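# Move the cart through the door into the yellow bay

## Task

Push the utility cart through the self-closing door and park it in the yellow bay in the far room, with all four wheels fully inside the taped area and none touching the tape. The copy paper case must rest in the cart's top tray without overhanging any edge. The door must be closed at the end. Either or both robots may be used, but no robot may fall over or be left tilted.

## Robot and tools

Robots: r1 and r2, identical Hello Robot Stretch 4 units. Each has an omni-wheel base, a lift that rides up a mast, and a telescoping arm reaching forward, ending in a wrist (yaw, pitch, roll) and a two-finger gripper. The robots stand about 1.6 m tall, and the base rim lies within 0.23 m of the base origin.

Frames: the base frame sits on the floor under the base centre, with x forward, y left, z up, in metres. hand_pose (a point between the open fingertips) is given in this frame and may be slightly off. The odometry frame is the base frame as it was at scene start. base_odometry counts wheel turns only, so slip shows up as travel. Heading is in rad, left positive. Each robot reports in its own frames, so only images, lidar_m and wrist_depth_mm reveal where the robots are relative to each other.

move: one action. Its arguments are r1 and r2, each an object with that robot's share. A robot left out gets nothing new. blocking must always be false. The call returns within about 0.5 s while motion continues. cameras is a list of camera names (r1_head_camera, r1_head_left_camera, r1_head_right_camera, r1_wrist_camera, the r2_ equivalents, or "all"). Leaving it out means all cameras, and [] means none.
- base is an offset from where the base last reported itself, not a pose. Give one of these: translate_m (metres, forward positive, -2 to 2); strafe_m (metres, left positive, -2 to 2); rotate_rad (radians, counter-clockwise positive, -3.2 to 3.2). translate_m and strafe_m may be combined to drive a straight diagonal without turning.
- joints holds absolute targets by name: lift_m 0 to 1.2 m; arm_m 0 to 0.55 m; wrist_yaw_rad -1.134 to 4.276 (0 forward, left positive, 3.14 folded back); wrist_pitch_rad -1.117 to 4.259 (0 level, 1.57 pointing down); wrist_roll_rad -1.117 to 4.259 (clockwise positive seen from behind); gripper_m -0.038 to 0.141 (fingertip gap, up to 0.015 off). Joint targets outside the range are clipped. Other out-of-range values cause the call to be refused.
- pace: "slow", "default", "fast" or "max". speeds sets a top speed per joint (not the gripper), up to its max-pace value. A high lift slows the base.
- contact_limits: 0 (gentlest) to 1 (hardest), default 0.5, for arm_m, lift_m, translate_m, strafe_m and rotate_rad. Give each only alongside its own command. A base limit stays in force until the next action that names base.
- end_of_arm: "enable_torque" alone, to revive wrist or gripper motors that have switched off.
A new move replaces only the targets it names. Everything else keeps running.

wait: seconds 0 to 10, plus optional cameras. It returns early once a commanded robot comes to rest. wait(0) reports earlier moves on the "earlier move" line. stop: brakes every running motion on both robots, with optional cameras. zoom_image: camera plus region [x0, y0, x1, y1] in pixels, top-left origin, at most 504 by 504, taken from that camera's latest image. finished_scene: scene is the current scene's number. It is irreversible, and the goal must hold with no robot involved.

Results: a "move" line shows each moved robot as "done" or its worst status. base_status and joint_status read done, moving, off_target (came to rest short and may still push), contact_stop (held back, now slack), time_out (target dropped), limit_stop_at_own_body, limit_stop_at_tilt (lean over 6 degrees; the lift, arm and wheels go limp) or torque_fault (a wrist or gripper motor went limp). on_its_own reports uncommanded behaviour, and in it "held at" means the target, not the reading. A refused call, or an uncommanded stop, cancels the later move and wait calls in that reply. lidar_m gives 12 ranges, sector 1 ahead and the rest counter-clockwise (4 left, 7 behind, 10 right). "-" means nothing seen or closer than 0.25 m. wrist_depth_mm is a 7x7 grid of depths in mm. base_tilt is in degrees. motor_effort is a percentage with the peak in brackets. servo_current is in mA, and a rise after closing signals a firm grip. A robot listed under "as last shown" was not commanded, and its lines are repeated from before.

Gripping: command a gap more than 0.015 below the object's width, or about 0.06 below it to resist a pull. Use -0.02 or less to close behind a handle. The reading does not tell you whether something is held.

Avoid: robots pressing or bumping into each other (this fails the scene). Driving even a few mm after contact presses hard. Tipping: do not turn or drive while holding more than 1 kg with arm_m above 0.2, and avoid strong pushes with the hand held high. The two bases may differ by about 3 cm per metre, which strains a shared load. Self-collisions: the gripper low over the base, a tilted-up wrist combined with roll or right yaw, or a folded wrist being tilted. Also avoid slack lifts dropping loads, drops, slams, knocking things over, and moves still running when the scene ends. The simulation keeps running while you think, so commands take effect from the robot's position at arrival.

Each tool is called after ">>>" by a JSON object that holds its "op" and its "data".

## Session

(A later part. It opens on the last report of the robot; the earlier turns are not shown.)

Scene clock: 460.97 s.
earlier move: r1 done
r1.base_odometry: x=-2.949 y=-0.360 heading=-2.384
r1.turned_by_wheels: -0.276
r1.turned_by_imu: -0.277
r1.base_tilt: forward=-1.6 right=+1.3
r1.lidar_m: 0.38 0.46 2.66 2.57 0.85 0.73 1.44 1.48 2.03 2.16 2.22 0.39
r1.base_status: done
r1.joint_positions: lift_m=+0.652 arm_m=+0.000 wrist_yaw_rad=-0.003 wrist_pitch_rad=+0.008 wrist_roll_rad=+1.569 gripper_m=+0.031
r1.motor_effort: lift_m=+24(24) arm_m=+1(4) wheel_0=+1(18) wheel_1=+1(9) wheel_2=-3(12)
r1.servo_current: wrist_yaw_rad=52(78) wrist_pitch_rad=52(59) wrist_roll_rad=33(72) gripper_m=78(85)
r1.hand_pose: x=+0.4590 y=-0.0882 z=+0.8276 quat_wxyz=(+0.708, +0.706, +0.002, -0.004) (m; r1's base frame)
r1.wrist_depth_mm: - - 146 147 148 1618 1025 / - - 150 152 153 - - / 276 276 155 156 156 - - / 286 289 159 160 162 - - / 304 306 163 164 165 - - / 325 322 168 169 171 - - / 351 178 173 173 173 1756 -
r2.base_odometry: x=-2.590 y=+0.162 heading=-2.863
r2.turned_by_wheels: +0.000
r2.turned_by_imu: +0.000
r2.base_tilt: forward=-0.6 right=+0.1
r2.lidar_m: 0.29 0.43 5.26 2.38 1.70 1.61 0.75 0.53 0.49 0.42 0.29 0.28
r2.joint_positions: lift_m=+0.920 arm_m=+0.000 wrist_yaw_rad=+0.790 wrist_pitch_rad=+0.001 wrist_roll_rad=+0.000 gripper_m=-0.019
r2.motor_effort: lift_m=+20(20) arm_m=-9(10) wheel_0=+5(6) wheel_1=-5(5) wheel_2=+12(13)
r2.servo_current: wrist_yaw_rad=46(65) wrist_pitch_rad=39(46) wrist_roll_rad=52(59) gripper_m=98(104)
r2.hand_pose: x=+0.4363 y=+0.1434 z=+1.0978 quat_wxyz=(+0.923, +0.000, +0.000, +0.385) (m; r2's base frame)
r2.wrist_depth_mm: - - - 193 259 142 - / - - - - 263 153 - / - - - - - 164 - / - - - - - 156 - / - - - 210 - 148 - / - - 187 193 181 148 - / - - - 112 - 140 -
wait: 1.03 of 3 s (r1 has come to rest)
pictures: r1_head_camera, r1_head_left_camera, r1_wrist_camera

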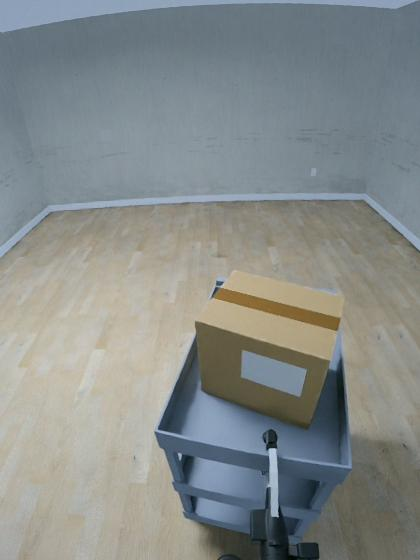

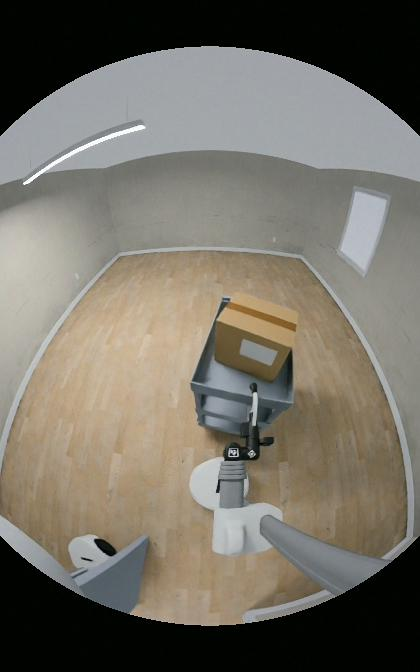

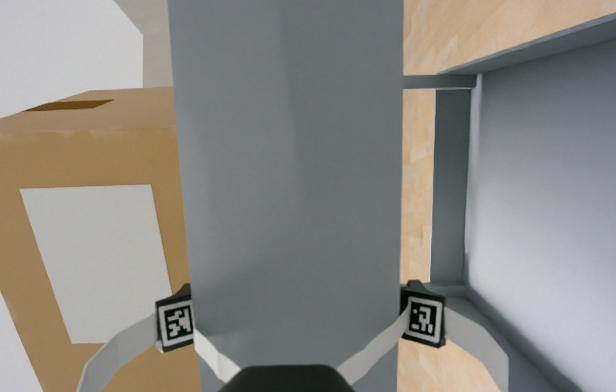

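>>> {"op": "move", "data": {"blocking": false, "cameras": [], "r1": {"base": {"translate_m": -0.6, "strafe_m": 0.1}, "pace": "slow"}}}

>>> {"op": "wait", "data": {"seconds": 9, "cameras": ["r1_head_camera","r1_wrist_camera","r1_head_left_camera"]}}

Scene clock: 475.57 s.
move: r1 moving
r1.base_odometry: x=-2.938 y=-0.354 heading=-2.385
r1.turned_by_wheels: +0.000
r1.turned_by_imu: -0.001
r1.base_tilt: forward=-1.6 right=+1.3
r1.lidar_m: 0.39 0.47 2.64 2.54 0.76 0.72 1.44 1.45 2.01 2.17 2.22 0.40
r1.base_status: translate_m moving; strafe_m moving
r1.joint_positions: lift_m=+0.652 arm_m=+0.000 wrist_yaw_rad=-0.003 wrist_pitch_rad=+0.008 wrist_roll_rad=+1.569 gripper_m=+0.031
r1.measured_speeds: translate_m=-0.048 strafe_m=+0.008 rotate_rad=+0.001 lift_m=+0.000 arm_m=+0.000 wrist_yaw_rad=+0.000 wrist_pitch_rad=+0.000 wrist_roll_rad=+0.000
r1.motor_effort: lift_m=+24(24) arm_m=-3(4) wheel_0=-7(9) wheel_1=-5(5) wheel_2=+7(7)
r1.servo_current: wrist_yaw_rad=78(78) wrist_pitch_rad=46(59) wrist_roll_rad=59(65) gripper_m=65(72)
r1.hand_pose: x=+0.4591 y=-0.0882 z=+0.8276 quat_wxyz=(+0.708, +0.706, +0.002, -0.004) (m; r1's base frame)
r1.wrist_depth_mm: - - 152 154 155 1661 1098 / - 452 157 158 159 - - / 282 283 163 162 163 - - / 296 297 167 167 169 - - / 317 319 172 172 173 - - / 340 336 177 177 179 - - / 366 355 182 182 181 1808 -
r2: as last shown
r2.base_tilt: forward=-0.7 right=+0.0
r2.lidar_m: 0.33 0.41 5.25 2.42 1.71 1.61 0.76 0.52 0.49 0.42 0.31 0.28
r2.motor_effort: lift_m=+19(20) arm_m=-9(10) wheel_0=+6(6) wheel_1=-5(5) wheel_2=+12(12)
r2.servo_current: wrist_yaw_rad=46(59) wrist_pitch_rad=46(46) wrist_roll_rad=52(59) gripper_m=91(98)
r2.wrist_depth_mm: - - - 193 259 142 - / - - - - 264 153 - / - - - - - 165 - / - - - - - 156 - / - - - 211 - 148 - / - - 186 193 181 148 - / - - - 112 - 140 -
pictures: none

Scene clock: 482.43 s.
earlier move: r1 done
r1.base_odometry: x=-2.444 y=-0.022 heading=-2.386
r1.turned_by_wheels: -0.001
r1.turned_by_imu: -0.004
r1.base_tilt: forward=-1.6 right=+1.3
r1.lidar_m: 0.43 3.55 2.56 0.37 0.40 0.63 3.91 0.90 1.17 2.27 2.35 0.37
r1.base_status: done
r1.joint_positions: lift_m=+0.652 arm_m=+0.000 wrist_yaw_rad=-0.008 wrist_pitch_rad=+0.008 wrist_roll_rad=+1.569 gripper_m=+0.031
r1.motor_effort: lift_m=+24(24) arm_m=-4(4) wheel_0=-13(15) wheel_1=-5(9) wheel_2=-1(12)
r1.servo_current: wrist_yaw_rad=46(85) wrist_pitch_rad=52(59) wrist_roll_rad=39(65) gripper_m=72(78)
r1.hand_pose: x=+0.4586 y=-0.0897 z=+0.8276 quat_wxyz=(+0.708, +0.706, +0.000, -0.005) (m; r1's base frame)
r1.wrist_depth_mm: 229 226 112 112 113 - - / 257 253 124 124 125 - - / 303 306 138 139 140 - - / 382 368 157 158 155 668 - / - 466 187 183 196 1808 - / - - 199 217 195 517 500 / - - - 255 - 1499 -
r2.base_odometry: x=-2.590 y=+0.162 heading=-2.863
r2.turned_by_wheels: +0.000
r2.turned_by_imu: +0.001
r2.base_tilt: forward=-0.6 right=+0.0
r2.lidar_m: 0.32 0.40 5.25 2.37 1.70 1.59 0.76 0.53 0.49 0.40 0.30 0.28
r2.joint_positions: lift_m=+0.920 arm_m=+0.000 wrist_yaw_rad=+0.790 wrist_pitch_rad=+0.001 wrist_roll_rad=+0.000 gripper_m=-0.019
r2.motor_effort: lift_m=+20(20) arm_m=-9(10) wheel_0=+5(7) wheel_1=-5(6) wheel_2=+12(13)
r2.servo_current: wrist_yaw_rad=52(65) wrist_pitch_rad=33(46) wrist_roll_rad=46(65) gripper_m=98(111)
r2.hand_pose: x=+0.4363 y=+0.1434 z=+1.0978 quat_wxyz=(+0.923, +0.000, +0.000, +0.385) (m; r2's base frame)
r2.wrist_depth_mm: - - - 193 259 142 - / - - - - 265 153 - / - - - - - 164 - / - - - - - 156 - / - - - 211 277 148 - / - - 186 192 181 148 - / - - - 112 - 140 -
wait: 6.87 of 9 s (r1 has come to rest)
pictures: r1_head_camera, r1_head_left_camera, r1_wrist_camera

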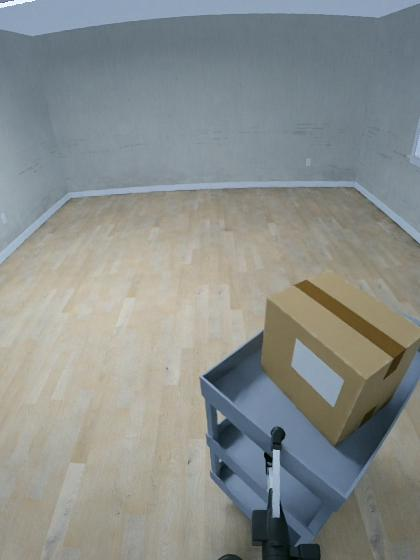

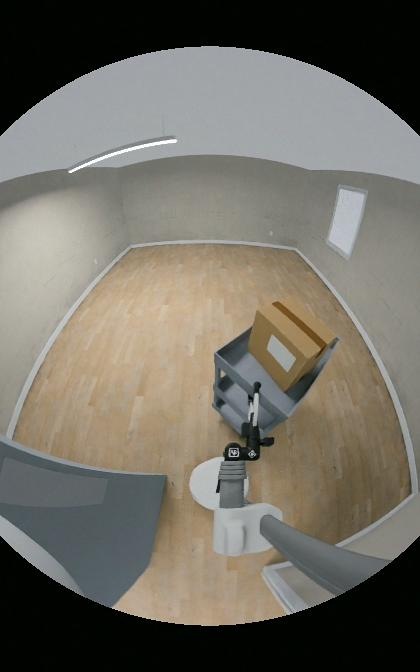

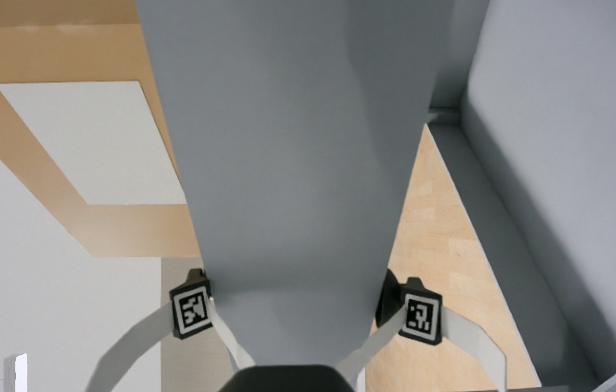

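>>> {"op": "move", "data": {"blocking": false, "cameras": [], "r1": {"base": {"translate_m": 0.6, "strafe_m": 0.0}, "pace": "slow"}}}

>>> {"op": "wait", "data": {"seconds": 9, "cameras": ["r1_head_camera","r1_wrist_camera"]}}

Scene clock: 538.20 s.
move: r1 moving
r1.base_odometry: x=-2.453 y=-0.030 heading=-2.387
r1.turned_by_wheels: -0.001
r1.turned_by_imu: -0.001
r1.base_tilt: forward=-1.6 right=+1.3
r1.lidar_m: 0.42 3.55 2.58 0.37 0.39 0.59 3.91 0.93 1.23 2.27 2.35 0.34
r1.base_status: translate_m moving; strafe_m moving
r1.joint_positions: lift_m=+0.652 arm_m=+0.000 wrist_yaw_rad=-0.009 wrist_pitch_rad=+0.008 wrist_roll_rad=+1.569 gripper_m=+0.031
r1.measured_speeds: translate_m=+0.049 strafe_m=+0.000 rotate_rad=+0.005 lift_m=+0.000 arm_m=+0.000 wrist_yaw_rad=+0.000 wrist_pitch_rad=+0.000 wrist_roll_rad=+0.000
r1.motor_effort: lift_m=+24(24) arm_m=+4(4) wheel_0=-1(10) wheel_1=+2(3) wheel_2=-12(12)
r1.servo_current: wrist_yaw_rad=72(72) wrist_pitch_rad=46(59) wrist_roll_rad=46(65) gripper_m=72(78)
r1.hand_pose: x=+0.4585 y=-0.0900 z=+0.8276 quat_wxyz=(+0.708, +0.706, +0.000, -0.006) (m; r1's base frame)
r1.wrist_depth_mm: 220 107 - - 105 - - / 245 247 114 113 117 - - / 289 282 125 133 131 - - / 345 351 146 147 149 647 - / - 449 168 172 173 1863 - / - - 191 205 191 1537 480 / - - - 233 - 1499 -
r2: as last shown
r2.turned_by_imu: +0.000
r2.lidar_m: 0.31 0.39 5.24 2.38 1.70 1.61 0.76 0.54 0.48 0.43 0.30 0.30
r2.motor_effort: lift_m=+20(20) arm_m=-10(10) wheel_0=+6(6) wheel_1=-6(6) wheel_2=+12(12)
r2.servo_current: wrist_yaw_rad=52(59) wrist_pitch_rad=33(46) wrist_roll_rad=59(59) gripper_m=98(98)
r2.wrist_depth_mm: - - - 193 259 142 - / - - - - 264 153 - / - - - - - 165 - / - - - - - 156 - / - - - 211 276 148 - / - - 186 193 181 148 - / - - - 112 - 140 -
pictures: none

Scene clock: 545.20 s.
earlier move: r1 done
r1.base_odometry: x=-2.881 y=-0.433 heading=-2.386
r1.turned_by_wheels: +0.000
r1.turned_by_imu: -0.004
r1.base_tilt: forward=-1.6 right=+1.3
r1.lidar_m: 0.43 3.59 2.58 2.43 1.04 0.68 1.52 1.46 2.04 2.25 0.35 0.26
r1.base_status: done
r1.joint_positions: lift_m=+0.652 arm_m=+0.000 wrist_yaw_rad=-0.024 wrist_pitch_rad=+0.008 wrist_roll_rad=+1.571 gripper_m=+0.031
r1.on_its_own: wrist_yaw_rad is at rest, and its servo_current (143 mA) is outside its rest range (0 to 104 mA)
r1.motor_effort: lift_m=+23(24) arm_m=+3(4) wheel_0=-3(14) wheel_1=+1(7) wheel_2=-4(20)
r1.servo_current: wrist_yaw_rad=143(195) wrist_pitch_rad=52(59) wrist_roll_rad=39(78) gripper_m=78(78)
r1.hand_pose: x=+0.4571 y=-0.0942 z=+0.8276 quat_wxyz=(+0.707, +0.707, -0.006, -0.011) (m; r1's base frame)
r1.wrist_depth_mm: - - - - - - - / - - - - - - - / - - - - - - - / - - - - - - - / - - - - - - - / - - - - - - - / - - - - - - -
r2.base_odometry: x=-2.590 y=+0.162 heading=-2.863
r2.turned_by_wheels: +0.000
r2.turned_by_imu: +0.001
r2.base_tilt: forward=-0.6 right=+0.0
r2.lidar_m: 0.31 0.39 5.27 2.39 1.71 1.60 0.76 0.53 0.48 0.42 0.29 0.27
r2.joint_positions: lift_m=+0.920 arm_m=+0.000 wrist_yaw_rad=+0.790 wrist_pitch_rad=+0.001 wrist_roll_rad=+0.000 gripper_m=-0.019
r2.motor_effort: lift_m=+20(20) arm_m=-9(10) wheel_0=+6(6) wheel_1=-5(6) wheel_2=+12(13)
r2.servo_current: wrist_yaw_rad=52(65) wrist_pitch_rad=46(52) wrist_roll_rad=46(65) gripper_m=98(104)
r2.hand_pose: x=+0.4363 y=+0.1434 z=+1.0978 quat_wxyz=(+0.923, +0.000, +0.000, +0.385) (m; r2's base frame)
r2.wrist_depth_mm: - - - 193 259 142 - / - - - - 265 153 - / - - - - - 164 - / - - - - - 156 - / - - - 211 276 148 - / - - 187 193 181 148 - / - - - 112 - 140 -
wait: 7.00 of 9 s (r1 has come to rest)
pictures: r1_head_camera, r1_wrist_camera

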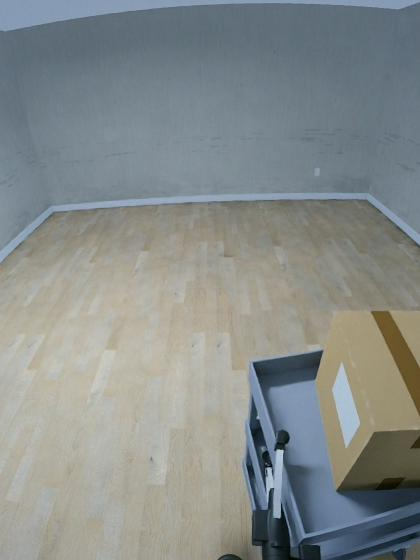

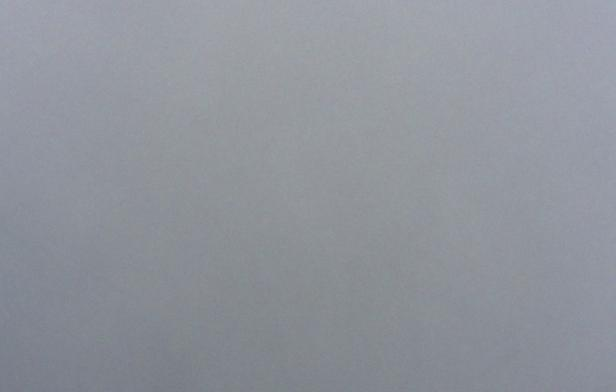

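>>> {"op": "move", "data": {"blocking": false, "cameras": [], "r1": {"base": {"translate_m": -0.12, "strafe_m": 0.33}, "pace": "slow"}}}

>>> {"op": "wait", "data": {"seconds": 9, "cameras": ["r1_head_camera","r1_head_left_camera"]}}

Scene clock: 558.43 s.
move: r1 moving
r1.base_odometry: x=-2.870 y=-0.438 heading=-2.388
r1.turned_by_wheels: -0.002
r1.turned_by_imu: -0.002
r1.base_tilt: forward=-1.6 right=+1.3
r1.lidar_m: 0.46 3.59 2.59 2.44 1.05 0.64 1.51 1.48 2.03 2.27 0.35 0.26
r1.base_status: translate_m moving; strafe_m moving
r1.joint_positions: lift_m=+0.652 arm_m=+0.000 wrist_yaw_rad=-0.024 wrist_pitch_rad=+0.008 wrist_roll_rad=+1.571 gripper_m=+0.031
r1.measured_speeds: translate_m=-0.017 strafe_m=+0.045 rotate_rad=-0.003 lift_m=+0.000 arm_m=+0.000 wrist_yaw_rad=+0.000 wrist_pitch_rad=+0.000 wrist_roll_rad=+0.004
r1.motor_effort: lift_m=+23(23) arm_m=-3(4) wheel_0=-16(17) wheel_1=+2(4) wheel_2=-2(4)
r1.servo_current: wrist_yaw_rad=163(163) wrist_pitch_rad=52(65) wrist_roll_rad=39(52) gripper_m=72(78)
r1.hand_pose: x=+0.4571 y=-0.0942 z=+0.8276 quat_wxyz=(+0.707, +0.707, -0.006, -0.011) (m; r1's base frame)
r1.wrist_depth_mm: - - - - - - - / - - - - - - - / - - - - - - - / - - - - - - - / - - - - - - - / - - - - - - - / - - - - - - -
r2: as last shown
r2.turned_by_imu: +0.000
r2.lidar_m: 0.33 0.37 5.25 2.39 1.70 1.58 0.77 0.51 0.50 0.41 0.31 0.29
r2.motor_effort: lift_m=+19(20) arm_m=-9(10) wheel_0=+6(6) wheel_1=-5(5) wheel_2=+12(12)
r2.servo_current: wrist_yaw_rad=59(59) wrist_pitch_rad=39(46) wrist_roll_rad=46(59) gripper_m=98(104)
r2.wrist_depth_mm: - - - 193 260 142 - / - - - - 264 153 - / - - - - - 164 - / - - - - - 156 - / - - - 211 276 148 - / - - 186 193 181 148 - / - - - 112 - 140 -
pictures: none

Scene clock: 562.70 s.
earlier move: r1 done
r1.base_odometry: x=-2.567 y=-0.591 heading=-2.386
r1.turned_by_wheels: +0.002
r1.turned_by_imu: +0.001
r1.base_tilt: forward=-1.6 right=+1.3
r1.lidar_m: 0.41 0.52 2.23 2.12 1.90 0.47 0.39 1.49 1.90 2.58 2.68 0.40
r1.base_status: done
r1.joint_positions: lift_m=+0.652 arm_m=+0.000 wrist_yaw_rad=+0.001 wrist_pitch_rad=+0.008 wrist_roll_rad=+1.572 gripper_m=+0.031
r1.motor_effort: lift_m=+23(23) arm_m=-3(4) wheel_0=-2(22) wheel_1=+2(5) wheel_2=+4(7)
r1.servo_current: wrist_yaw_rad=39(163) wrist_pitch_rad=46(65) wrist_roll_rad=46(72) gripper_m=72(78)
r1.hand_pose: x=+0.4593 y=-0.0873 z=+0.8276 quat_wxyz=(+0.707, +0.708, +0.003, -0.002) (m; r1's base frame)
r1.wrist_depth_mm: 402 389 142 144 146 - - / 267 272 150 152 153 - - / 285 287 161 161 162 - - / 315 319 172 171 175 - - / 353 357 185 183 798 715 - / - 397 192 198 196 597 - / - 179 215 209 180 1537 -
r2.base_odometry: x=-2.590 y=+0.162 heading=-2.863
r2.turned_by_wheels: +0.000
r2.turned_by_imu: +0.001
r2.base_tilt: forward=-0.6 right=+0.0
r2.lidar_m: 0.30 0.40 1.36 2.39 1.67 1.62 0.76 0.52 0.48 0.39 0.29 0.27
r2.joint_positions: lift_m=+0.920 arm_m=+0.000 wrist_yaw_rad=+0.790 wrist_pitch_rad=+0.001 wrist_roll_rad=+0.000 gripper_m=-0.019
r2.motor_effort: lift_m=+20(20) arm_m=-9(10) wheel_0=+6(6) wheel_1=-5(5) wheel_2=+12(13)
r2.servo_current: wrist_yaw_rad=52(72) wrist_pitch_rad=39(46) wrist_roll_rad=46(59) gripper_m=98(104)
r2.hand_pose: x=+0.4363 y=+0.1434 z=+1.0978 quat_wxyz=(+0.923, +0.000, +0.000, +0.385) (m; r2's base frame)
r2.wrist_depth_mm: - - - 192 258 142 - / - - - - 264 153 - / - - - - - 164 - / - - - - - 156 - / - - - 210 - 148 - / - - 186 193 181 148 - / - - - 112 - 140 -
wait: 4.27 of 9 s (r1 has come to rest)
pictures: r1_head_camera, r1_head_left_camera

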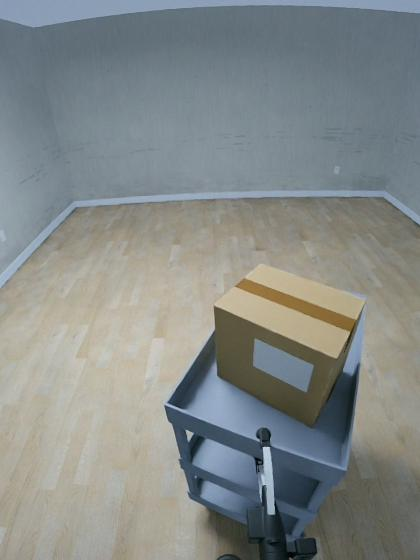

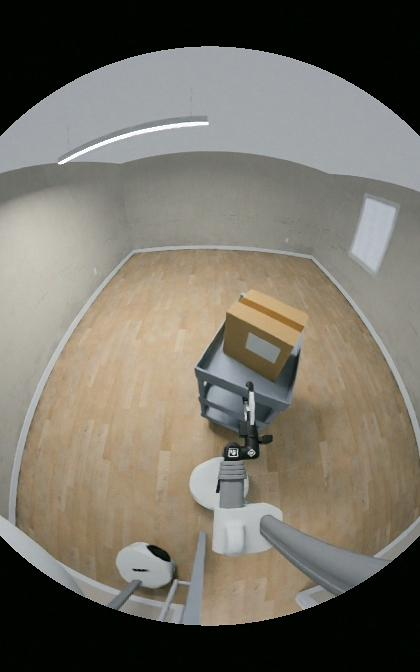

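>>> {"op": "move", "data": {"blocking": false, "cameras": [], "r1": {"base": {"translate_m": -0.15, "strafe_m": -0.26}, "pace": "slow"}}}

>>> {"op": "wait", "data": {"seconds": 9, "cameras": ["r1_head_camera","r1_head_left_camera"]}}

Scene clock: 571.13 s.
move: r1 moving
r1.base_odometry: x=-2.570 y=-0.579 heading=-2.385
r1.turned_by_wheels: +0.001
r1.turned_by_imu: +0.000
r1.base_tilt: forward=-1.6 right=+1.3
r1.lidar_m: 0.40 0.53 2.24 2.13 1.95 0.43 0.43 1.49 1.86 2.59 2.66 0.40
r1.base_status: translate_m moving; strafe_m moving
r1.joint_positions: lift_m=+0.652 arm_m=+0.000 wrist_yaw_rad=+0.004 wrist_pitch_rad=+0.008 wrist_roll_rad=+1.572 gripper_m=+0.031
r1.measured_speeds: translate_m=-0.024 strafe_m=-0.042 rotate_rad=-0.001 lift_m=+0.000 arm_m=+0.000 wrist_yaw_rad=+0.002 wrist_pitch_rad=+0.000 wrist_roll_rad=+0.000
r1.motor_effort: lift_m=+23(23) arm_m=-3(4) wheel_0=+5(8) wheel_1=-8(8) wheel_2=+9(9)
r1.servo_current: wrist_yaw_rad=46(59) wrist_pitch_rad=59(59) wrist_roll_rad=46(65) gripper_m=65(72)
r1.hand_pose: x=+0.4596 y=-0.0863 z=+0.8276 quat_wxyz=(+0.707, +0.708, +0.004, -0.001) (m; r1's base frame)
r1.wrist_depth_mm: 407 397 142 144 146 - - / 268 273 151 152 153 - - / 285 289 161 161 162 - - / 315 319 172 171 175 - - / 353 355 185 183 809 723 - / - 397 193 198 196 597 - / - 179 215 209 175 1537 -
r2: as last shown
r2.turned_by_imu: +0.000
r2.lidar_m: 0.31 0.41 1.35 2.40 1.70 1.60 0.76 0.54 0.50 0.39 0.29 0.28
r2.motor_effort: lift_m=+20(20) arm_m=-9(10) wheel_0=+6(6) wheel_1=-5(5) wheel_2=+12(12)
r2.servo_current: wrist_yaw_rad=52(59) wrist_pitch_rad=39(39) wrist_roll_rad=46(52) gripper_m=98(104)
r2.wrist_depth_mm: - - - 193 259 142 - / - - - - 264 153 - / - - - - - 165 - / - - - - - 156 - / - - - 211 - 148 - / - - 186 194 181 148 - / - - - 112 - 140 -
pictures: none

Scene clock: 574.93 s.
earlier move: r1 done
r1.base_odometry: x=-2.637 y=-0.299 heading=-2.385
r1.turned_by_wheels: +0.000
r1.turned_by_imu: +0.000
r1.base_tilt: forward=-1.6 right=+1.3
r1.lidar_m: 0.37 0.39 2.51 2.36 0.42 0.45 - 1.24 1.66 2.34 2.43 0.45
r1.base_status: done
r1.joint_positions: lift_m=+0.652 arm_m=+0.000 wrist_yaw_rad=+0.006 wrist_pitch_rad=+0.008 wrist_roll_rad=+1.572 gripper_m=+0.031
r1.motor_effort: lift_m=+23(23) arm_m=-3(4) wheel_0=+6(12) wheel_1=-3(9) wheel_2=+4(12)
r1.servo_current: wrist_yaw_rad=46(72) wrist_pitch_rad=52(59) wrist_roll_rad=26(65) gripper_m=72(72)
r1.hand_pose: x=+0.4598 y=-0.0857 z=+0.8276 quat_wxyz=(+0.707, +0.708, +0.005, -0.001) (m; r1's base frame)
r1.wrist_depth_mm: - - 228 227 236 237 239 / - - 221 221 - 1661 1098 / - - 216 215 - 1921 - / 329 330 209 210 212 - - / 329 332 205 205 - - - / 332 332 198 200 198 - - / 334 334 194 196 195 136 -
r2.base_odometry: x=-2.590 y=+0.162 heading=-2.863
r2.turned_by_wheels: +0.000
r2.turned_by_imu: +0.001
r2.base_tilt: forward=-0.6 right=+0.0
r2.lidar_m: 0.30 0.41 1.67 2.40 1.71 1.61 0.76 0.54 0.48 0.41 0.30 0.30
r2.joint_positions: lift_m=+0.920 arm_m=+0.000 wrist_yaw_rad=+0.790 wrist_pitch_rad=+0.001 wrist_roll_rad=+0.000 gripper_m=-0.019
r2.motor_effort: lift_m=+20(20) arm_m=-9(10) wheel_0=+6(6) wheel_1=-5(5) wheel_2=+12(13)
r2.servo_current: wrist_yaw_rad=59(65) wrist_pitch_rad=39(46) wrist_roll_rad=52(65) gripper_m=104(104)
r2.hand_pose: x=+0.4363 y=+0.1434 z=+1.0978 quat_wxyz=(+0.923, +0.000, +0.000, +0.385) (m; r2's base frame)
r2.wrist_depth_mm: - - - 193 259 142 - / - - - - 265 153 - / - - - - - 164 - / - - - - - 156 - / - - - 202 - 148 - / - - 187 193 181 149 - / - - - 112 - 140 -
wait: 3.80 of 9 s (r1 has come to rest)
pictures: r1_head_camera, r1_head_left_camera

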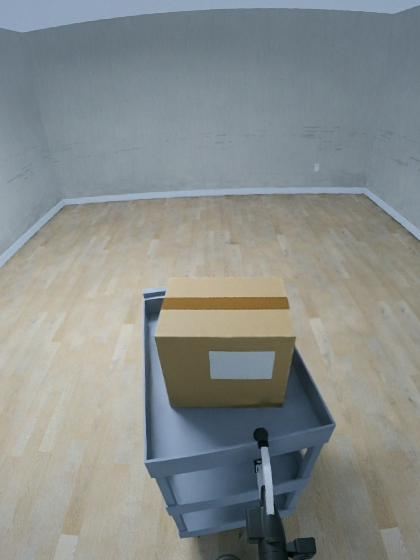

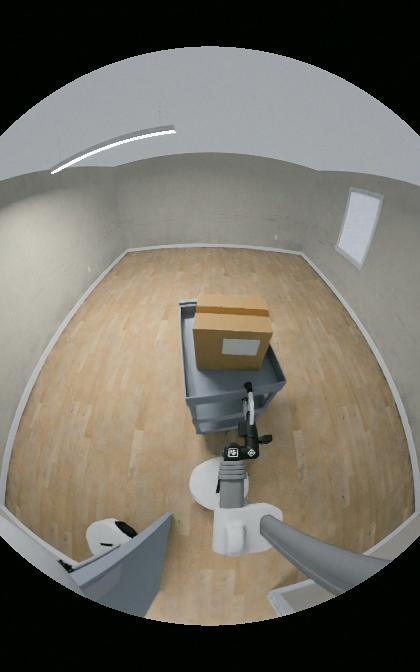

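>>> {"op": "wait", "data": {"seconds": 0, "cameras": ["r1_head_camera","r1_head_left_camera","r1_wrist_camera"]}}

Scene clock: 599.87 s.
r1.base_odometry: x=-2.637 y=-0.299 heading=-2.385
r1.turned_by_wheels: +0.000
r1.turned_by_imu: +0.000
r1.base_tilt: forward=-1.6 right=+1.3
r1.lidar_m: 0.37 0.38 2.50 2.38 0.41 0.48 - 1.25 1.65 2.32 2.42 0.44
r1.base_status: done
r1.joint_positions: lift_m=+0.652 arm_m=+0.000 wrist_yaw_rad=+0.006 wrist_pitch_rad=+0.008 wrist_roll_rad=+1.572 gripper_m=+0.031
r1.motor_effort: lift_m=+23(23) arm_m=-3(4) wheel_0=+7(12) wheel_1=-3(9) wheel_2=+4(12)
r1.servo_current: wrist_yaw_rad=59(72) wrist_pitch_rad=46(59) wrist_roll_rad=39(65) gripper_m=65(72)
r1.hand_pose: x=+0.4598 y=-0.0857 z=+0.8276 quat_wxyz=(+0.707, +0.708, +0.005, -0.001) (m; r1's base frame)
r1.wrist_depth_mm: - - 228 227 236 238 239 / - - 221 221 - 1618 1098 / - - 216 215 - 1921 - / 327 332 210 210 211 - - / 330 330 205 205 - - - / 332 332 198 200 198 - - / 334 334 193 196 195 136 -
r2.base_odometry: x=-2.590 y=+0.162 heading=-2.863
r2.turned_by_wheels: +0.000
r2.turned_by_imu: +0.000
r2.base_tilt: forward=-0.6 right=+0.0
r2.lidar_m: 0.31 0.39 1.65 2.40 1.70 1.60 0.76 0.52 0.49 0.41 0.31 0.29
r2.joint_positions: lift_m=+0.920 arm_m=+0.000 wrist_yaw_rad=+0.790 wrist_pitch_rad=+0.001 wrist_roll_rad=+0.000 gripper_m=-0.019
r2.motor_effort: lift_m=+20(20) arm_m=-9(10) wheel_0=+6(6) wheel_1=-5(5) wheel_2=+12(13)
r2.servo_current: wrist_yaw_rad=46(65) wrist_pitch_rad=39(46) wrist_roll_rad=52(65) gripper_m=98(104)
r2.hand_pose: x=+0.4363 y=+0.1434 z=+1.0978 quat_wxyz=(+0.923, +0.000, +0.000, +0.385) (m; r2's base frame)
r2.wrist_depth_mm: - - - 193 259 142 - / - - - - 264 153 - / - - - - - 165 - / - - - - - 156 - / - - - 202 - 148 - / - - 187 193 181 148 - / - - - 112 - 140 -
pictures: r1_head_camera, r1_head_left_camera, r1_wrist_camera

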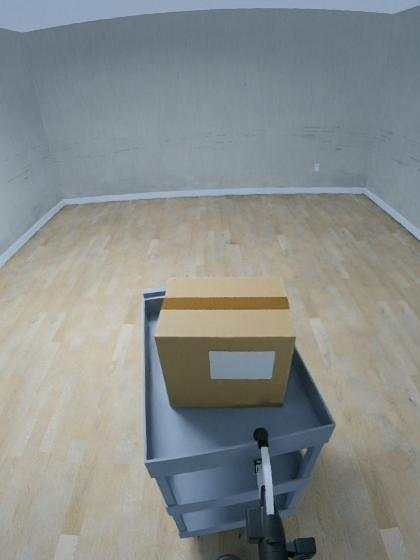

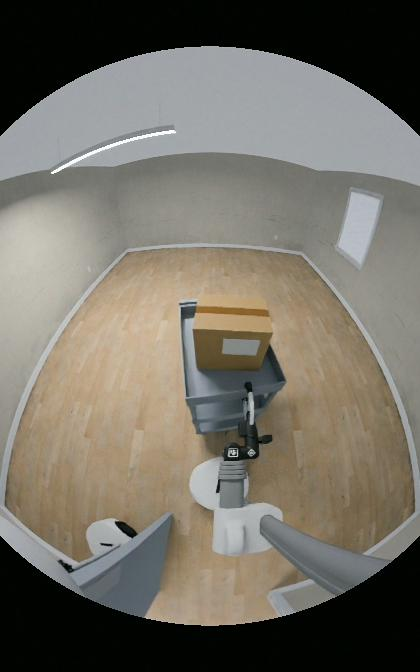

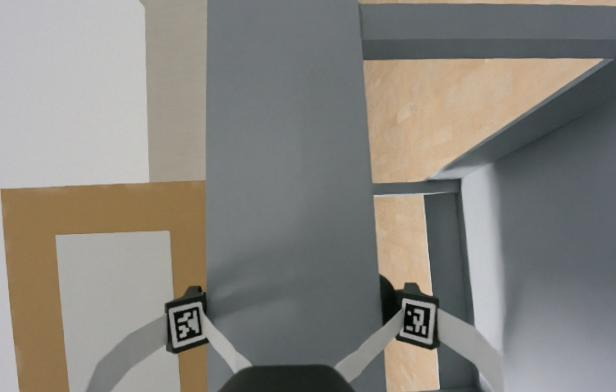

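>>> {"op": "move", "data": {"blocking": false, "r1": {"base":{"translate_m":-0.4,"strafe_m":-0.1},"pace":"slow"}, "cameras": []}}

>>> {"op": "wait", "data": {"seconds": 7, "cameras": ["r1_head_camera","r1_head_left_camera"]}}

Scene clock: 604.83 s.
move: r1 moving
r1.base_odometry: x=-2.630 y=-0.288 heading=-2.385
r1.turned_by_wheels: +0.000
r1.turned_by_imu: +0.000
r1.base_tilt: forward=-1.6 right=+1.3
r1.lidar_m: 0.36 0.38 2.49 2.37 0.41 0.47 - 1.24 1.64 2.33 2.41 0.45
r1.base_status: translate_m moving; strafe_m moving
r1.joint_positions: lift_m=+0.652 arm_m=+0.000 wrist_yaw_rad=+0.006 wrist_pitch_rad=+0.008 wrist_roll_rad=+1.572 gripper_m=+0.031
r1.measured_speeds: translate_m=-0.049 strafe_m=-0.012 rotate_rad=-0.002 lift_m=+0.000 arm_m=+0.000 wrist_yaw_rad=+0.000 wrist_pitch_rad=+0.000 wrist_roll_rad=+0.000
r1.motor_effort: lift_m=+23(23) arm_m=-3(4) wheel_0=-4(5) wheel_1=-5(6) wheel_2=+11(14)
r1.servo_current: wrist_yaw_rad=39(65) wrist_pitch_rad=52(59) wrist_roll_rad=52(65) gripper_m=65(72)
r1.hand_pose: x=+0.4598 y=-0.0857 z=+0.8276 quat_wxyz=(+0.707, +0.708, +0.005, -0.001) (m; r1's base frame)
r1.wrist_depth_mm: - - 235 233 241 244 245 / - - 227 226 - 1618 1118 / - - 221 219 - 1808 - / 330 336 213 213 216 - - / 330 334 208 208 210 - - / 332 336 200 202 199 - - / 334 336 196 198 196 139 -
r2: as last shown
r2.lidar_m: 0.32 0.41 1.66 2.39 1.69 1.61 0.76 0.51 0.50 0.42 0.30 0.29
r2.motor_effort: lift_m=+19(20) arm_m=-10(10) wheel_0=+6(6) wheel_1=-5(5) wheel_2=+12(12)
r2.servo_current: wrist_yaw_rad=46(52) wrist_pitch_rad=33(46) wrist_roll_rad=59(59) gripper_m=104(104)
r2.wrist_depth_mm: - - - 193 258 142 - / - - - - 264 153 - / - - - - - 164 - / - - - - - 156 - / - - - 202 - 148 - / - - 186 193 181 149 - / - - - 112 - 140 -
pictures: none

Scene clock: 609.70 s.
earlier move: r1 done
r1.base_odometry: x=-2.414 y=+0.048 heading=-2.385
r1.turned_by_wheels: +0.000
r1.turned_by_imu: +0.000
r1.base_tilt: forward=-1.6 right=+1.2
r1.lidar_m: 0.30 0.27 2.60 0.39 0.43 0.67 3.80 0.82 1.11 2.24 2.30 0.47
r1.base_status: done
r1.joint_positions: lift_m=+0.652 arm_m=+0.000 wrist_yaw_rad=+0.005 wrist_pitch_rad=+0.008 wrist_roll_rad=+1.572 gripper_m=+0.031
r1.motor_effort: lift_m=+23(23) arm_m=-3(4) wheel_0=+2(10) wheel_1=-2(8) wheel_2=+6(14)
r1.servo_current: wrist_yaw_rad=59(78) wrist_pitch_rad=46(59) wrist_roll_rad=46(72) gripper_m=65(78)
r1.hand_pose: x=+0.4597 y=-0.0859 z=+0.8276 quat_wxyz=(+0.707, +0.708, +0.005, -0.001) (m; r1's base frame)
r1.wrist_depth_mm: - - - - - 1618 1160 / - - - 309 - 1499 1118 / - - - 274 319 1464 397 / - - - 247 - 1708 442 / - - 349 224 - 1983 - / 336 336 202 205 200 - - / 319 314 186 192 175 142 -
r2.base_odometry: x=-2.590 y=+0.162 heading=-2.863
r2.turned_by_wheels: +0.000
r2.turned_by_imu: +0.001
r2.base_tilt: forward=-0.6 right=+0.0
r2.lidar_m: 0.32 0.40 5.25 2.43 1.68 1.62 0.74 0.53 0.49 0.42 0.31 0.30
r2.joint_positions: lift_m=+0.920 arm_m=+0.000 wrist_yaw_rad=+0.790 wrist_pitch_rad=+0.001 wrist_roll_rad=+0.000 gripper_m=-0.019
r2.motor_effort: lift_m=+19(20) arm_m=-9(10) wheel_0=+6(6) wheel_1=-5(6) wheel_2=+12(13)
r2.servo_current: wrist_yaw_rad=46(65) wrist_pitch_rad=46(46) wrist_roll_rad=46(59) gripper_m=91(104)
r2.hand_pose: x=+0.4363 y=+0.1434 z=+1.0978 quat_wxyz=(+0.923, +0.000, +0.000, +0.385) (m; r2's base frame)
r2.wrist_depth_mm: - - - 192 259 142 - / - - - - 264 153 - / - - - - - 164 - / - - - - - 156 - / - - - 212 - 148 - / - - 186 193 181 148 - / - - - 112 - 140 -
wait: 4.87 of 7 s (r1 has come to rest)
pictures: r1_head_camera, r1_head_left_camera

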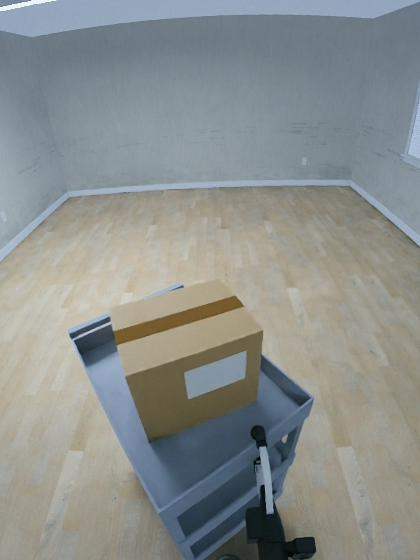

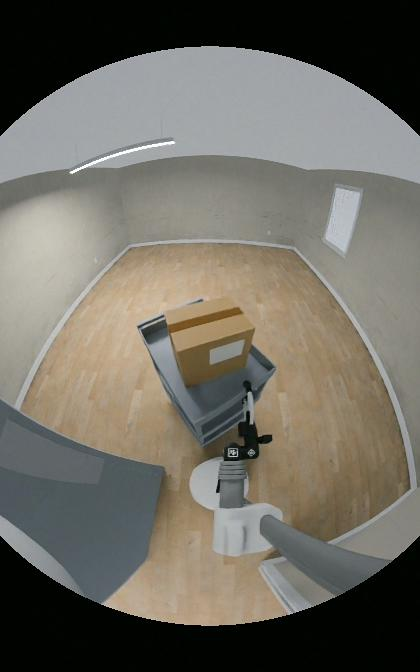

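>>> {"op": "move", "data": {"blocking": false, "r1": {"base":{"translate_m":0.2,"strafe_m":0.18},"pace":"slow"}, "cameras": []}}

>>> {"op": "wait", "data": {"seconds": 7, "cameras": ["r1_head_camera","r1_head_left_camera"]}}

Scene clock: 619.53 s.
move: r1 moving
r1.base_odometry: x=-2.415 y=+0.035 heading=-2.385
r1.turned_by_wheels: +0.000
r1.turned_by_imu: -0.001
r1.base_tilt: forward=-1.6 right=+1.3
r1.lidar_m: 0.29 0.28 2.58 0.38 0.45 0.67 3.82 0.84 1.09 2.25 2.36 0.49
r1.base_status: translate_m moving; strafe_m moving
r1.joint_positions: lift_m=+0.652 arm_m=+0.000 wrist_yaw_rad=+0.003 wrist_pitch_rad=+0.008 wrist_roll_rad=+1.572 gripper_m=+0.031
r1.measured_speeds: translate_m=+0.038 strafe_m=+0.035 rotate_rad=-0.002 lift_m=+0.000 arm_m=+0.000 wrist_yaw_rad=-0.007 wrist_pitch_rad=+0.000 wrist_roll_rad=+0.000
r1.motor_effort: lift_m=+23(23) arm_m=+0(4) wheel_0=-1(4) wheel_1=+8(10) wheel_2=-8(8)
r1.servo_current: wrist_yaw_rad=59(59) wrist_pitch_rad=52(59) wrist_roll_rad=46(59) gripper_m=65(72)
r1.hand_pose: x=+0.4595 y=-0.0866 z=+0.8276 quat_wxyz=(+0.707, +0.708, +0.004, -0.002) (m; r1's base frame)
r1.wrist_depth_mm: - - - - - 1618 1160 / - - - 314 - 1464 1098 / - - - 274 - 1464 389 / - - - 246 - 1756 439 / - - 347 223 - - - / 332 334 200 203 200 - - / 319 176 183 190 183 140 -
r2: as last shown
r2.turned_by_imu: +0.000
r2.lidar_m: 0.32 0.40 5.26 2.39 1.70 1.60 0.77 0.53 0.49 0.40 0.31 0.29
r2.motor_effort: lift_m=+19(20) arm_m=-9(10) wheel_0=+6(6) wheel_1=-5(5) wheel_2=+12(13)
r2.servo_current: wrist_yaw_rad=52(65) wrist_pitch_rad=39(46) wrist_roll_rad=46(52) gripper_m=98(104)
r2.wrist_depth_mm: - - - 193 258 142 - / - - - - 265 153 - / - - - - - 164 - / - - - - - 156 - / - - - 211 - 148 - / - - 186 193 181 149 - / - - - 112 - 140 -
pictures: none

Scene clock: 622.97 s.
earlier move: r1 done
r1.base_odometry: x=-2.436 y=-0.220 heading=-2.385
r1.turned_by_wheels: +0.000
r1.turned_by_imu: +0.000
r1.base_tilt: forward=-1.6 right=+1.3
r1.lidar_m: 0.28 0.26 2.42 2.28 0.25 0.38 4.06 1.12 1.40 2.42 2.49 0.42
r1.base_status: done
r1.joint_positions: lift_m=+0.652 arm_m=+0.000 wrist_yaw_rad=-0.003 wrist_pitch_rad=+0.008 wrist_roll_rad=+1.572 gripper_m=+0.031
r1.motor_effort: lift_m=+23(23) arm_m=+4(4) wheel_0=-2(15) wheel_1=+4(10) wheel_2=-3(14)
r1.servo_current: wrist_yaw_rad=39(98) wrist_pitch_rad=52(65) wrist_roll_rad=46(65) gripper_m=65(78)
r1.hand_pose: x=+0.4590 y=-0.0882 z=+0.8276 quat_wxyz=(+0.707, +0.708, +0.002, -0.004) (m; r1's base frame)
r1.wrist_depth_mm: - - - - - 1499 1098 / - - - 264 289 293 296 / - - 247 237 - 1661 427 / - - 223 215 - 1863 449 / 330 330 204 197 204 - - / 314 314 182 181 182 - - / 298 296 167 171 165 141 -
r2.base_odometry: x=-2.590 y=+0.162 heading=-2.863
r2.turned_by_wheels: +0.000
r2.turned_by_imu: +0.000
r2.base_tilt: forward=-0.6 right=+0.0
r2.lidar_m: 0.31 0.39 1.13 2.39 1.70 1.60 0.73 0.54 0.48 0.43 0.30 0.27
r2.joint_positions: lift_m=+0.920 arm_m=+0.000 wrist_yaw_rad=+0.790 wrist_pitch_rad=+0.001 wrist_roll_rad=+0.000 gripper_m=-0.019
r2.motor_effort: lift_m=+19(20) arm_m=-10(10) wheel_0=+6(6) wheel_1=-5(6) wheel_2=+12(13)
r2.servo_current: wrist_yaw_rad=39(72) wrist_pitch_rad=33(46) wrist_roll_rad=46(59) gripper_m=104(104)
r2.hand_pose: x=+0.4363 y=+0.1434 z=+1.0978 quat_wxyz=(+0.923, +0.000, +0.000, +0.385) (m; r2's base frame)
r2.wrist_depth_mm: - - - 193 259 142 - / - - - - 265 153 - / - - - - - 164 - / - - - - - 156 - / - - - 211 - 148 - / - - 186 193 182 148 - / - - - 112 - 140 -
wait: 3.43 of 7 s (r1 has come to rest)
pictures: r1_head_camera, r1_head_left_camera

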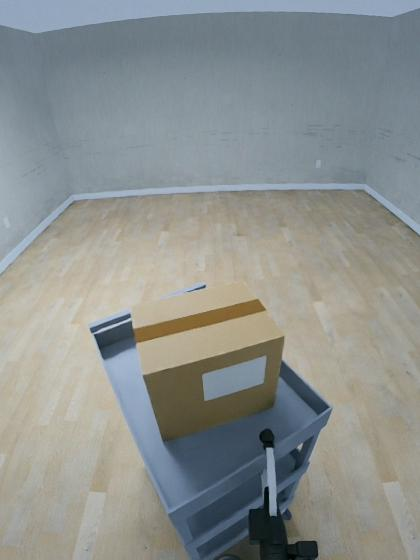

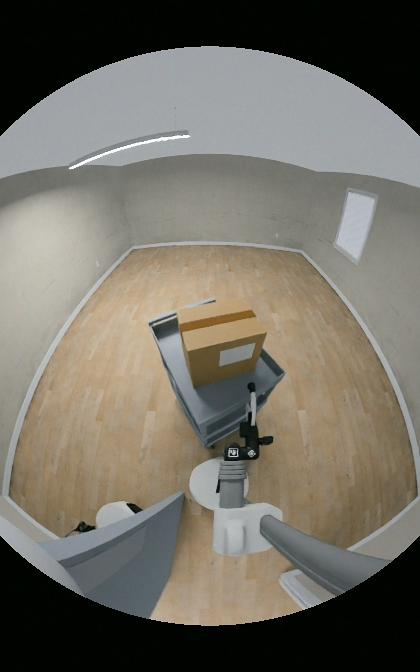

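>>> {"op": "move", "data": {"blocking": false, "r1": {"base":{"translate_m":0.3,"strafe_m":-0.1},"pace":"slow"}, "cameras": []}}

>>> {"op": "wait", "data": {"seconds": 7, "cameras": ["r1_head_camera"]}}

>>> {"op": "move", "data": {"blocking": false, "r1": {"base":{"translate_m":-0.3,"strafe_m":-0.25},"pace":"slow"}, "cameras": []}}

>>> {"op": "wait", "data": {"seconds": 7, "cameras": ["r1_head_camera","r1_head_left_camera"]}}

Scene clock: 644.27 s.
move: r1 moving
r1.base_odometry: x=-2.448 y=-0.226 heading=-2.384
r1.turned_by_wheels: +0.000
r1.turned_by_imu: +0.000
r1.base_tilt: forward=-1.6 right=+1.2
r1.lidar_m: 0.27 0.28 2.40 2.28 0.26 0.35 4.09 1.13 1.40 2.42 2.49 0.39
r1.base_status: translate_m moving; strafe_m moving
r1.joint_positions: lift_m=+0.652 arm_m=+0.000 wrist_yaw_rad=-0.003 wrist_pitch_rad=+0.008 wrist_roll_rad=+1.572 gripper_m=+0.031
r1.measured_speeds: translate_m=+0.050 strafe_m=-0.016 rotate_rad=+0.000 lift_m=+0.000 arm_m=+0.000 wrist_yaw_rad=+0.000 wrist_pitch_rad=+0.000 wrist_roll_rad=+0.000
r1.motor_effort: lift_m=+23(23) arm_m=+3(4) wheel_0=+10(11) wheel_1=+5(6) wheel_2=-10(10)
r1.servo_current: wrist_yaw_rad=65(72) wrist_pitch_rad=52(59) wrist_roll_rad=33(52) gripper_m=65(72)
r1.hand_pose: x=+0.4590 y=-0.0882 z=+0.8276 quat_wxyz=(+0.707, +0.708, +0.002, -0.004) (m; r1's base frame)
r1.wrist_depth_mm: - - - - - 1618 1160 / - - - 272 297 298 300 / - - - 242 - 1708 1098 / - - 227 218 - 1708 455 / 334 334 206 198 - 1983 - / 314 315 181 181 182 - - / 298 296 167 170 165 141 -
r2: as last shown
r2.lidar_m: 0.30 0.40 1.17 2.41 1.70 1.59 0.77 0.54 0.49 0.42 0.31 0.30
r2.motor_effort: lift_m=+20(20) arm_m=-9(10) wheel_0=+5(6) wheel_1=-5(5) wheel_2=+12(12)
r2.servo_current: wrist_yaw_rad=46(72) wrist_pitch_rad=39(39) wrist_roll_rad=52(59) gripper_m=98(104)
r2.wrist_depth_mm: - - - 193 259 142 - / - - - - 265 153 - / - - - - - 165 - / - - - - - 156 - / - - - 210 - 148 - / - - 186 193 181 148 - / - - - 112 - 140 -
pictures: none

Scene clock: 648.17 s.
earlier move: r1 done
r1.base_odometry: x=-2.723 y=-0.353 heading=-2.383
r1.turned_by_wheels: +0.001
r1.turned_by_imu: +0.003
r1.base_tilt: forward=-1.6 right=+1.3
r1.lidar_m: 0.25 0.25 0.54 2.41 0.56 0.50 - 1.32 1.82 2.31 2.41 0.59
r1.base_status: done
r1.joint_positions: lift_m=+0.652 arm_m=+0.000 wrist_yaw_rad=+0.011 wrist_pitch_rad=+0.008 wrist_roll_rad=+1.572 gripper_m=+0.031
r1.motor_effort: lift_m=+23(23) arm_m=-4(4) wheel_0=+12(15) wheel_1=+9(13) wheel_2=+2(10)
r1.servo_current: wrist_yaw_rad=46(78) wrist_pitch_rad=46(59) wrist_roll_rad=39(65) gripper_m=65(78)
r1.hand_pose: x=+0.4603 y=-0.0843 z=+0.8276 quat_wxyz=(+0.707, +0.708, +0.007, +0.001) (m; r1's base frame)
r1.wrist_depth_mm: - - - - - 1618 1160 / - - - - - 1661 1182 / - - - - - 1464 1118 / - - - 282 345 1464 402 / - - - 231 - 1756 439 / - - 195 195 188 1618 - / 310 173 168 173 158 1756 -
r2.base_odometry: x=-2.590 y=+0.162 heading=-2.863
r2.turned_by_wheels: +0.000
r2.turned_by_imu: +0.001
r2.base_tilt: forward=-0.6 right=+0.0
r2.lidar_m: 0.32 0.40 1.20 2.42 1.70 1.60 0.74 0.51 0.47 0.41 0.31 0.28
r2.joint_positions: lift_m=+0.920 arm_m=+0.000 wrist_yaw_rad=+0.790 wrist_pitch_rad=+0.001 wrist_roll_rad=+0.000 gripper_m=-0.019
r2.motor_effort: lift_m=+19(20) arm_m=-9(10) wheel_0=+6(7) wheel_1=-5(6) wheel_2=+12(13)
r2.servo_current: wrist_yaw_rad=52(72) wrist_pitch_rad=46(46) wrist_roll_rad=39(65) gripper_m=104(104)
r2.hand_pose: x=+0.4363 y=+0.1434 z=+1.0978 quat_wxyz=(+0.923, +0.000, +0.000, +0.385) (m; r2's base frame)
r2.wrist_depth_mm: - - - 193 260 142 - / - - - - 264 153 - / - - - - - 164 - / - - - - - 156 - / - - - 211 - 148 - / - - 184 193 181 149 - / - - - 112 - 140 -
wait: 3.90 of 7 s (r1 has come to rest)
pictures: r1_head_camera

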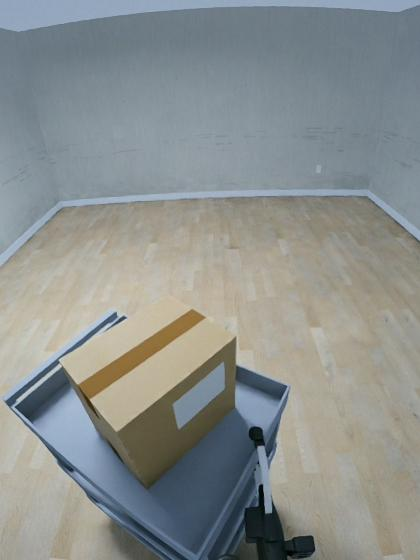

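Scene clock: 648.67 s.
move: r1 moving
r1.base_odometry: x=-2.721 y=-0.341 heading=-2.381
r1.turned_by_wheels: +0.002
r1.turned_by_imu: +0.002
r1.base_tilt: forward=-1.6 right=+1.2
r1.lidar_m: 0.25 0.25 0.57 2.40 0.50 0.49 - 1.32 1.79 2.30 2.38 0.58
r1.base_status: translate_m moving; strafe_m moving
r1.joint_positions: lift_m=+0.652 arm_m=+0.000 wrist_yaw_rad=+0.011 wrist_pitch_rad=+0.008 wrist_roll_rad=+1.572 gripper_m=+0.031
r1.measured_speeds: translate_m=-0.040 strafe_m=-0.033 rotate_rad=+0.000 lift_m=+0.000 arm_m=+0.000 wrist_yaw_rad=+0.000 wrist_pitch_rad=+0.000 wrist_roll_rad=+0.000
r1.motor_effort: lift_m=+23(23) arm_m=-4(4) wheel_0=+11(13) wheel_1=-5(8) wheel_2=+13(13)
r1.servo_current: wrist_yaw_rad=91(91) wrist_pitch_rad=46(59) wrist_roll_rad=39(59) gripper_m=72(72)
r1.hand_pose: x=+0.4603 y=-0.0843 z=+0.8276 quat_wxyz=(+0.707, +0.708, +0.007, +0.001) (m; r1's base frame)
r1.wrist_depth_mm: - - - - - 1661 1160 / - - - - - 1618 1182 / - - - - - 1464 1118 / - - - 283 345 1464 402 / - - - 231 - 1708 439 / - - 195 195 188 1618 - / 310 174 168 173 158 1708 -
r2: as last shown
r2.turned_by_imu: +0.000
r2.lidar_m: 0.32 0.39 1.20 2.41 1.71 1.62 0.76 0.53 0.49 0.42 0.29 0.28
r2.motor_effort: lift_m=+19(20) arm_m=-10(10) wheel_0=+6(6) wheel_1=-5(5) wheel_2=+12(12)
r2.servo_current: wrist_yaw_rad=46(52) wrist_pitch_rad=39(46) wrist_roll_rad=46(65) gripper_m=98(104)
r2.wrist_depth_mm: - - - 193 259 142 - / - - - - 265 153 - / - - - - - 164 - / - - - - - 156 - / - - - 211 - 148 - / - - 185 193 180 148 - / - - - 112 - 140 -
pictures: none

Scene clock: 653.30 s.
earlier move: r1 done
r1.base_odometry: x=-2.677 y=+0.034 heading=-2.383
r1.turned_by_wheels: -0.001
r1.turned_by_imu: -0.002
r1.base_tilt: forward=-1.5 right=+1.3
r1.lidar_m: 0.32 0.31 2.77 0.59 0.61 0.93 0.96 1.00 1.41 2.06 2.14 0.48
r1.base_status: done
r1.joint_positions: lift_m=+0.652 arm_m=+0.000 wrist_yaw_rad=+0.005 wrist_pitch_rad=+0.008 wrist_roll_rad=+1.571 gripper_m=+0.031
r1.motor_effort: lift_m=+23(23) arm_m=-4(5) wheel_0=+3(14) wheel_1=-3(8) wheel_2=+5(15)
r1.servo_current: wrist_yaw_rad=52(91) wrist_pitch_rad=46(59) wrist_roll_rad=52(78) gripper_m=65(72)
r1.hand_pose: x=+0.4598 y=-0.0859 z=+0.8276 quat_wxyz=(+0.707, +0.707, +0.005, -0.001) (m; r1's base frame)
r1.wrist_depth_mm: - - - - - 1661 1118 / - - - 250 270 277 290 / - - - 234 - 1661 442 / - - 223 218 - 1808 - / 330 334 209 204 211 - - / 322 324 191 190 189 - - / 310 177 181 184 180 142 -
r2.base_odometry: x=-2.590 y=+0.162 heading=-2.863
r2.turned_by_wheels: +0.000
r2.turned_by_imu: +0.001
r2.base_tilt: forward=-0.6 right=+0.0
r2.lidar_m: 0.32 0.38 5.24 2.39 1.71 1.61 0.80 0.52 0.48 0.43 0.31 0.29
r2.joint_positions: lift_m=+0.920 arm_m=+0.000 wrist_yaw_rad=+0.790 wrist_pitch_rad=+0.001 wrist_roll_rad=+0.000 gripper_m=-0.019
r2.motor_effort: lift_m=+19(20) arm_m=-9(10) wheel_0=+6(6) wheel_1=-5(6) wheel_2=+12(13)
r2.servo_current: wrist_yaw_rad=52(65) wrist_pitch_rad=39(46) wrist_roll_rad=39(65) gripper_m=98(104)
r2.hand_pose: x=+0.4363 y=+0.1434 z=+1.0978 quat_wxyz=(+0.923, +0.000, +0.000, +0.385) (m; r2's base frame)
r2.wrist_depth_mm: - - - 193 262 142 - / - - - - 264 153 - / - - - - - 164 - / - - - - - 156 - / - - - 211 - 148 - / - - 187 193 181 148 - / - - - 112 - 140 -
wait: 4.63 of 7 s (r1 has come to rest)
pictures: r1_head_camera, r1_head_left_camera

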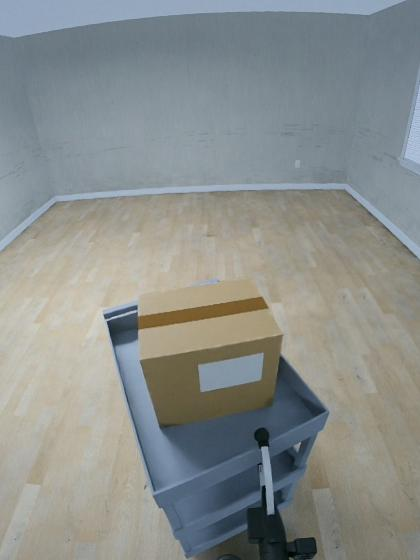

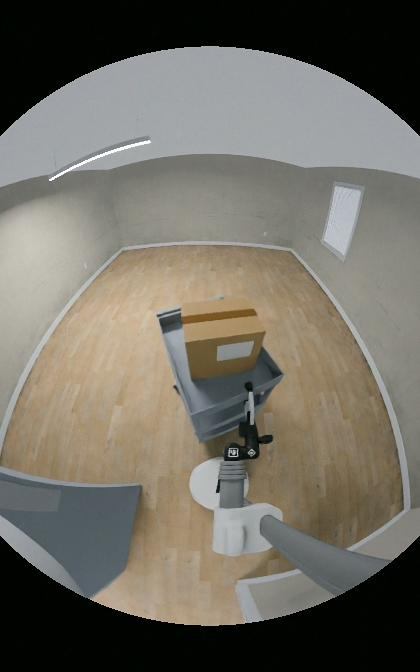

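>>> {"op": "move", "data": {"blocking": false, "r1": {"base":{"translate_m":-0.2,"strafe_m":0.1},"pace":"slow"}, "cameras": []}}

>>> {"op": "wait", "data": {"seconds": 7, "cameras": ["r1_head_camera","r1_head_left_camera"]}}

Scene clock: 657.73 s.
move: r1 moving
r1.base_odometry: x=-2.664 y=+0.038 heading=-2.383
r1.turned_by_wheels: +0.000
r1.turned_by_imu: -0.001
r1.base_tilt: forward=-1.6 right=+1.3
r1.lidar_m: 0.33 0.33 2.77 0.54 0.60 0.86 0.98 0.98 1.39 2.07 2.16 0.45
r1.base_status: translate_m moving; strafe_m moving
r1.joint_positions: lift_m=+0.652 arm_m=+0.000 wrist_yaw_rad=+0.004 wrist_pitch_rad=+0.008 wrist_roll_rad=+1.571 gripper_m=+0.031
r1.measured_speeds: translate_m=-0.049 strafe_m=+0.024 rotate_rad=-0.002 lift_m=+0.000 arm_m=+0.000 wrist_yaw_rad=-0.021 wrist_pitch_rad=+0.000 wrist_roll_rad=+0.000
r1.motor_effort: lift_m=+23(23) arm_m=-4(4) wheel_0=-9(9) wheel_1=-3(5) wheel_2=+10(11)
r1.servo_current: wrist_yaw_rad=52(78) wrist_pitch_rad=52(59) wrist_roll_rad=52(65) gripper_m=72(72)
r1.hand_pose: x=+0.4597 y=-0.0862 z=+0.8276 quat_wxyz=(+0.707, +0.707, +0.004, -0.001) (m; r1's base frame)
r1.wrist_depth_mm: - - - 265 - 1661 1118 / - - - 246 267 279 1078 / - - - 230 - 1708 452 / - - 220 216 - 1983 - / 329 332 329 204 209 - - / 320 322 191 190 191 - - / 312 312 181 184 175 143 -
r2: as last shown
r2.turned_by_imu: +0.000
r2.lidar_m: 0.31 0.42 5.23 2.43 1.66 1.60 0.76 0.54 0.48 0.40 0.28 0.29
r2.motor_effort: lift_m=+20(20) arm_m=-9(10) wheel_0=+6(6) wheel_1=-5(5) wheel_2=+12(12)
r2.servo_current: wrist_yaw_rad=46(65) wrist_pitch_rad=39(46) wrist_roll_rad=52(59) gripper_m=98(104)
r2.wrist_depth_mm: - - - 193 258 142 - / - - - - 263 153 - / - - - - - 164 - / - - - - - 156 - / - - - 211 - 148 - / - - 186 193 181 148 - / - - - 112 - 140 -
pictures: none

Scene clock: 660.63 s.
earlier move: r1 done
r1.base_odometry: x=-2.464 y=+0.099 heading=-2.384
r1.turned_by_wheels: -0.001
r1.turned_by_imu: -0.002
r1.base_tilt: forward=-1.6 right=+1.3
r1.lidar_m: 0.40 0.52 2.67 0.47 0.51 0.78 3.85 0.81 1.11 2.17 2.23 0.37
r1.base_status: done
r1.joint_positions: lift_m=+0.652 arm_m=+0.000 wrist_yaw_rad=-0.004 wrist_pitch_rad=+0.008 wrist_roll_rad=+1.571 gripper_m=+0.031
r1.motor_effort: lift_m=+23(23) arm_m=-4(5) wheel_0=-9(14) wheel_1=-3(8) wheel_2=-2(11)
r1.servo_current: wrist_yaw_rad=59(78) wrist_pitch_rad=59(65) wrist_roll_rad=46(65) gripper_m=65(78)
r1.hand_pose: x=+0.4589 y=-0.0887 z=+0.8276 quat_wxyz=(+0.707, +0.707, +0.001, -0.004) (m; r1's base frame)
r1.wrist_depth_mm: - - 147 148 149 - - / 293 285 153 154 155 - - / 282 285 161 160 162 - - / 304 306 168 168 169 - - / 330 334 176 176 178 - - / 370 359 182 184 185 615 - / - 387 191 191 195 1708 -
r2.base_odometry: x=-2.590 y=+0.162 heading=-2.863
r2.turned_by_wheels: +0.000
r2.turned_by_imu: +0.000
r2.base_tilt: forward=-0.6 right=+0.0
r2.lidar_m: 0.33 0.41 5.26 2.39 1.70 1.61 0.74 0.53 0.49 0.41 0.29 0.26
r2.joint_positions: lift_m=+0.920 arm_m=+0.000 wrist_yaw_rad=+0.790 wrist_pitch_rad=+0.001 wrist_roll_rad=+0.000 gripper_m=-0.019
r2.motor_effort: lift_m=+19(20) arm_m=-9(10) wheel_0=+6(6) wheel_1=-5(6) wheel_2=+12(12)
r2.servo_current: wrist_yaw_rad=59(65) wrist_pitch_rad=39(46) wrist_roll_rad=39(59) gripper_m=98(104)
r2.hand_pose: x=+0.4363 y=+0.1434 z=+1.0978 quat_wxyz=(+0.923, +0.000, +0.000, +0.385) (m; r2's base frame)
r2.wrist_depth_mm: - - - 193 258 142 - / - - - - 265 153 - / - - - - - 165 - / - - - - - 156 - / - - - 211 276 148 - / - - 187 193 181 149 - / - - - 112 - 140 -
wait: 2.90 of 7 s (r1 has come to rest)
pictures: r1_head_camera, r1_head_left_camera

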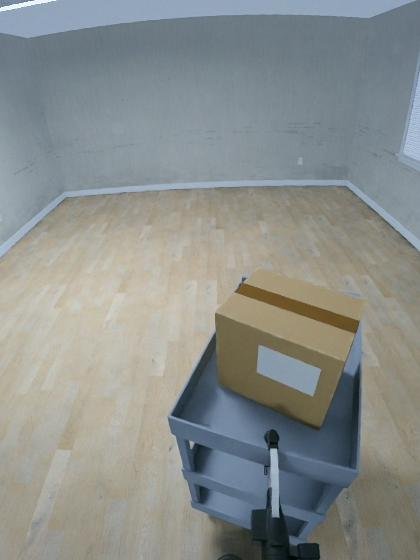

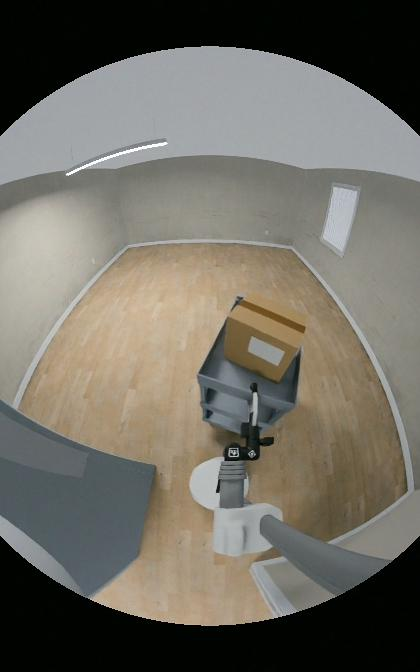

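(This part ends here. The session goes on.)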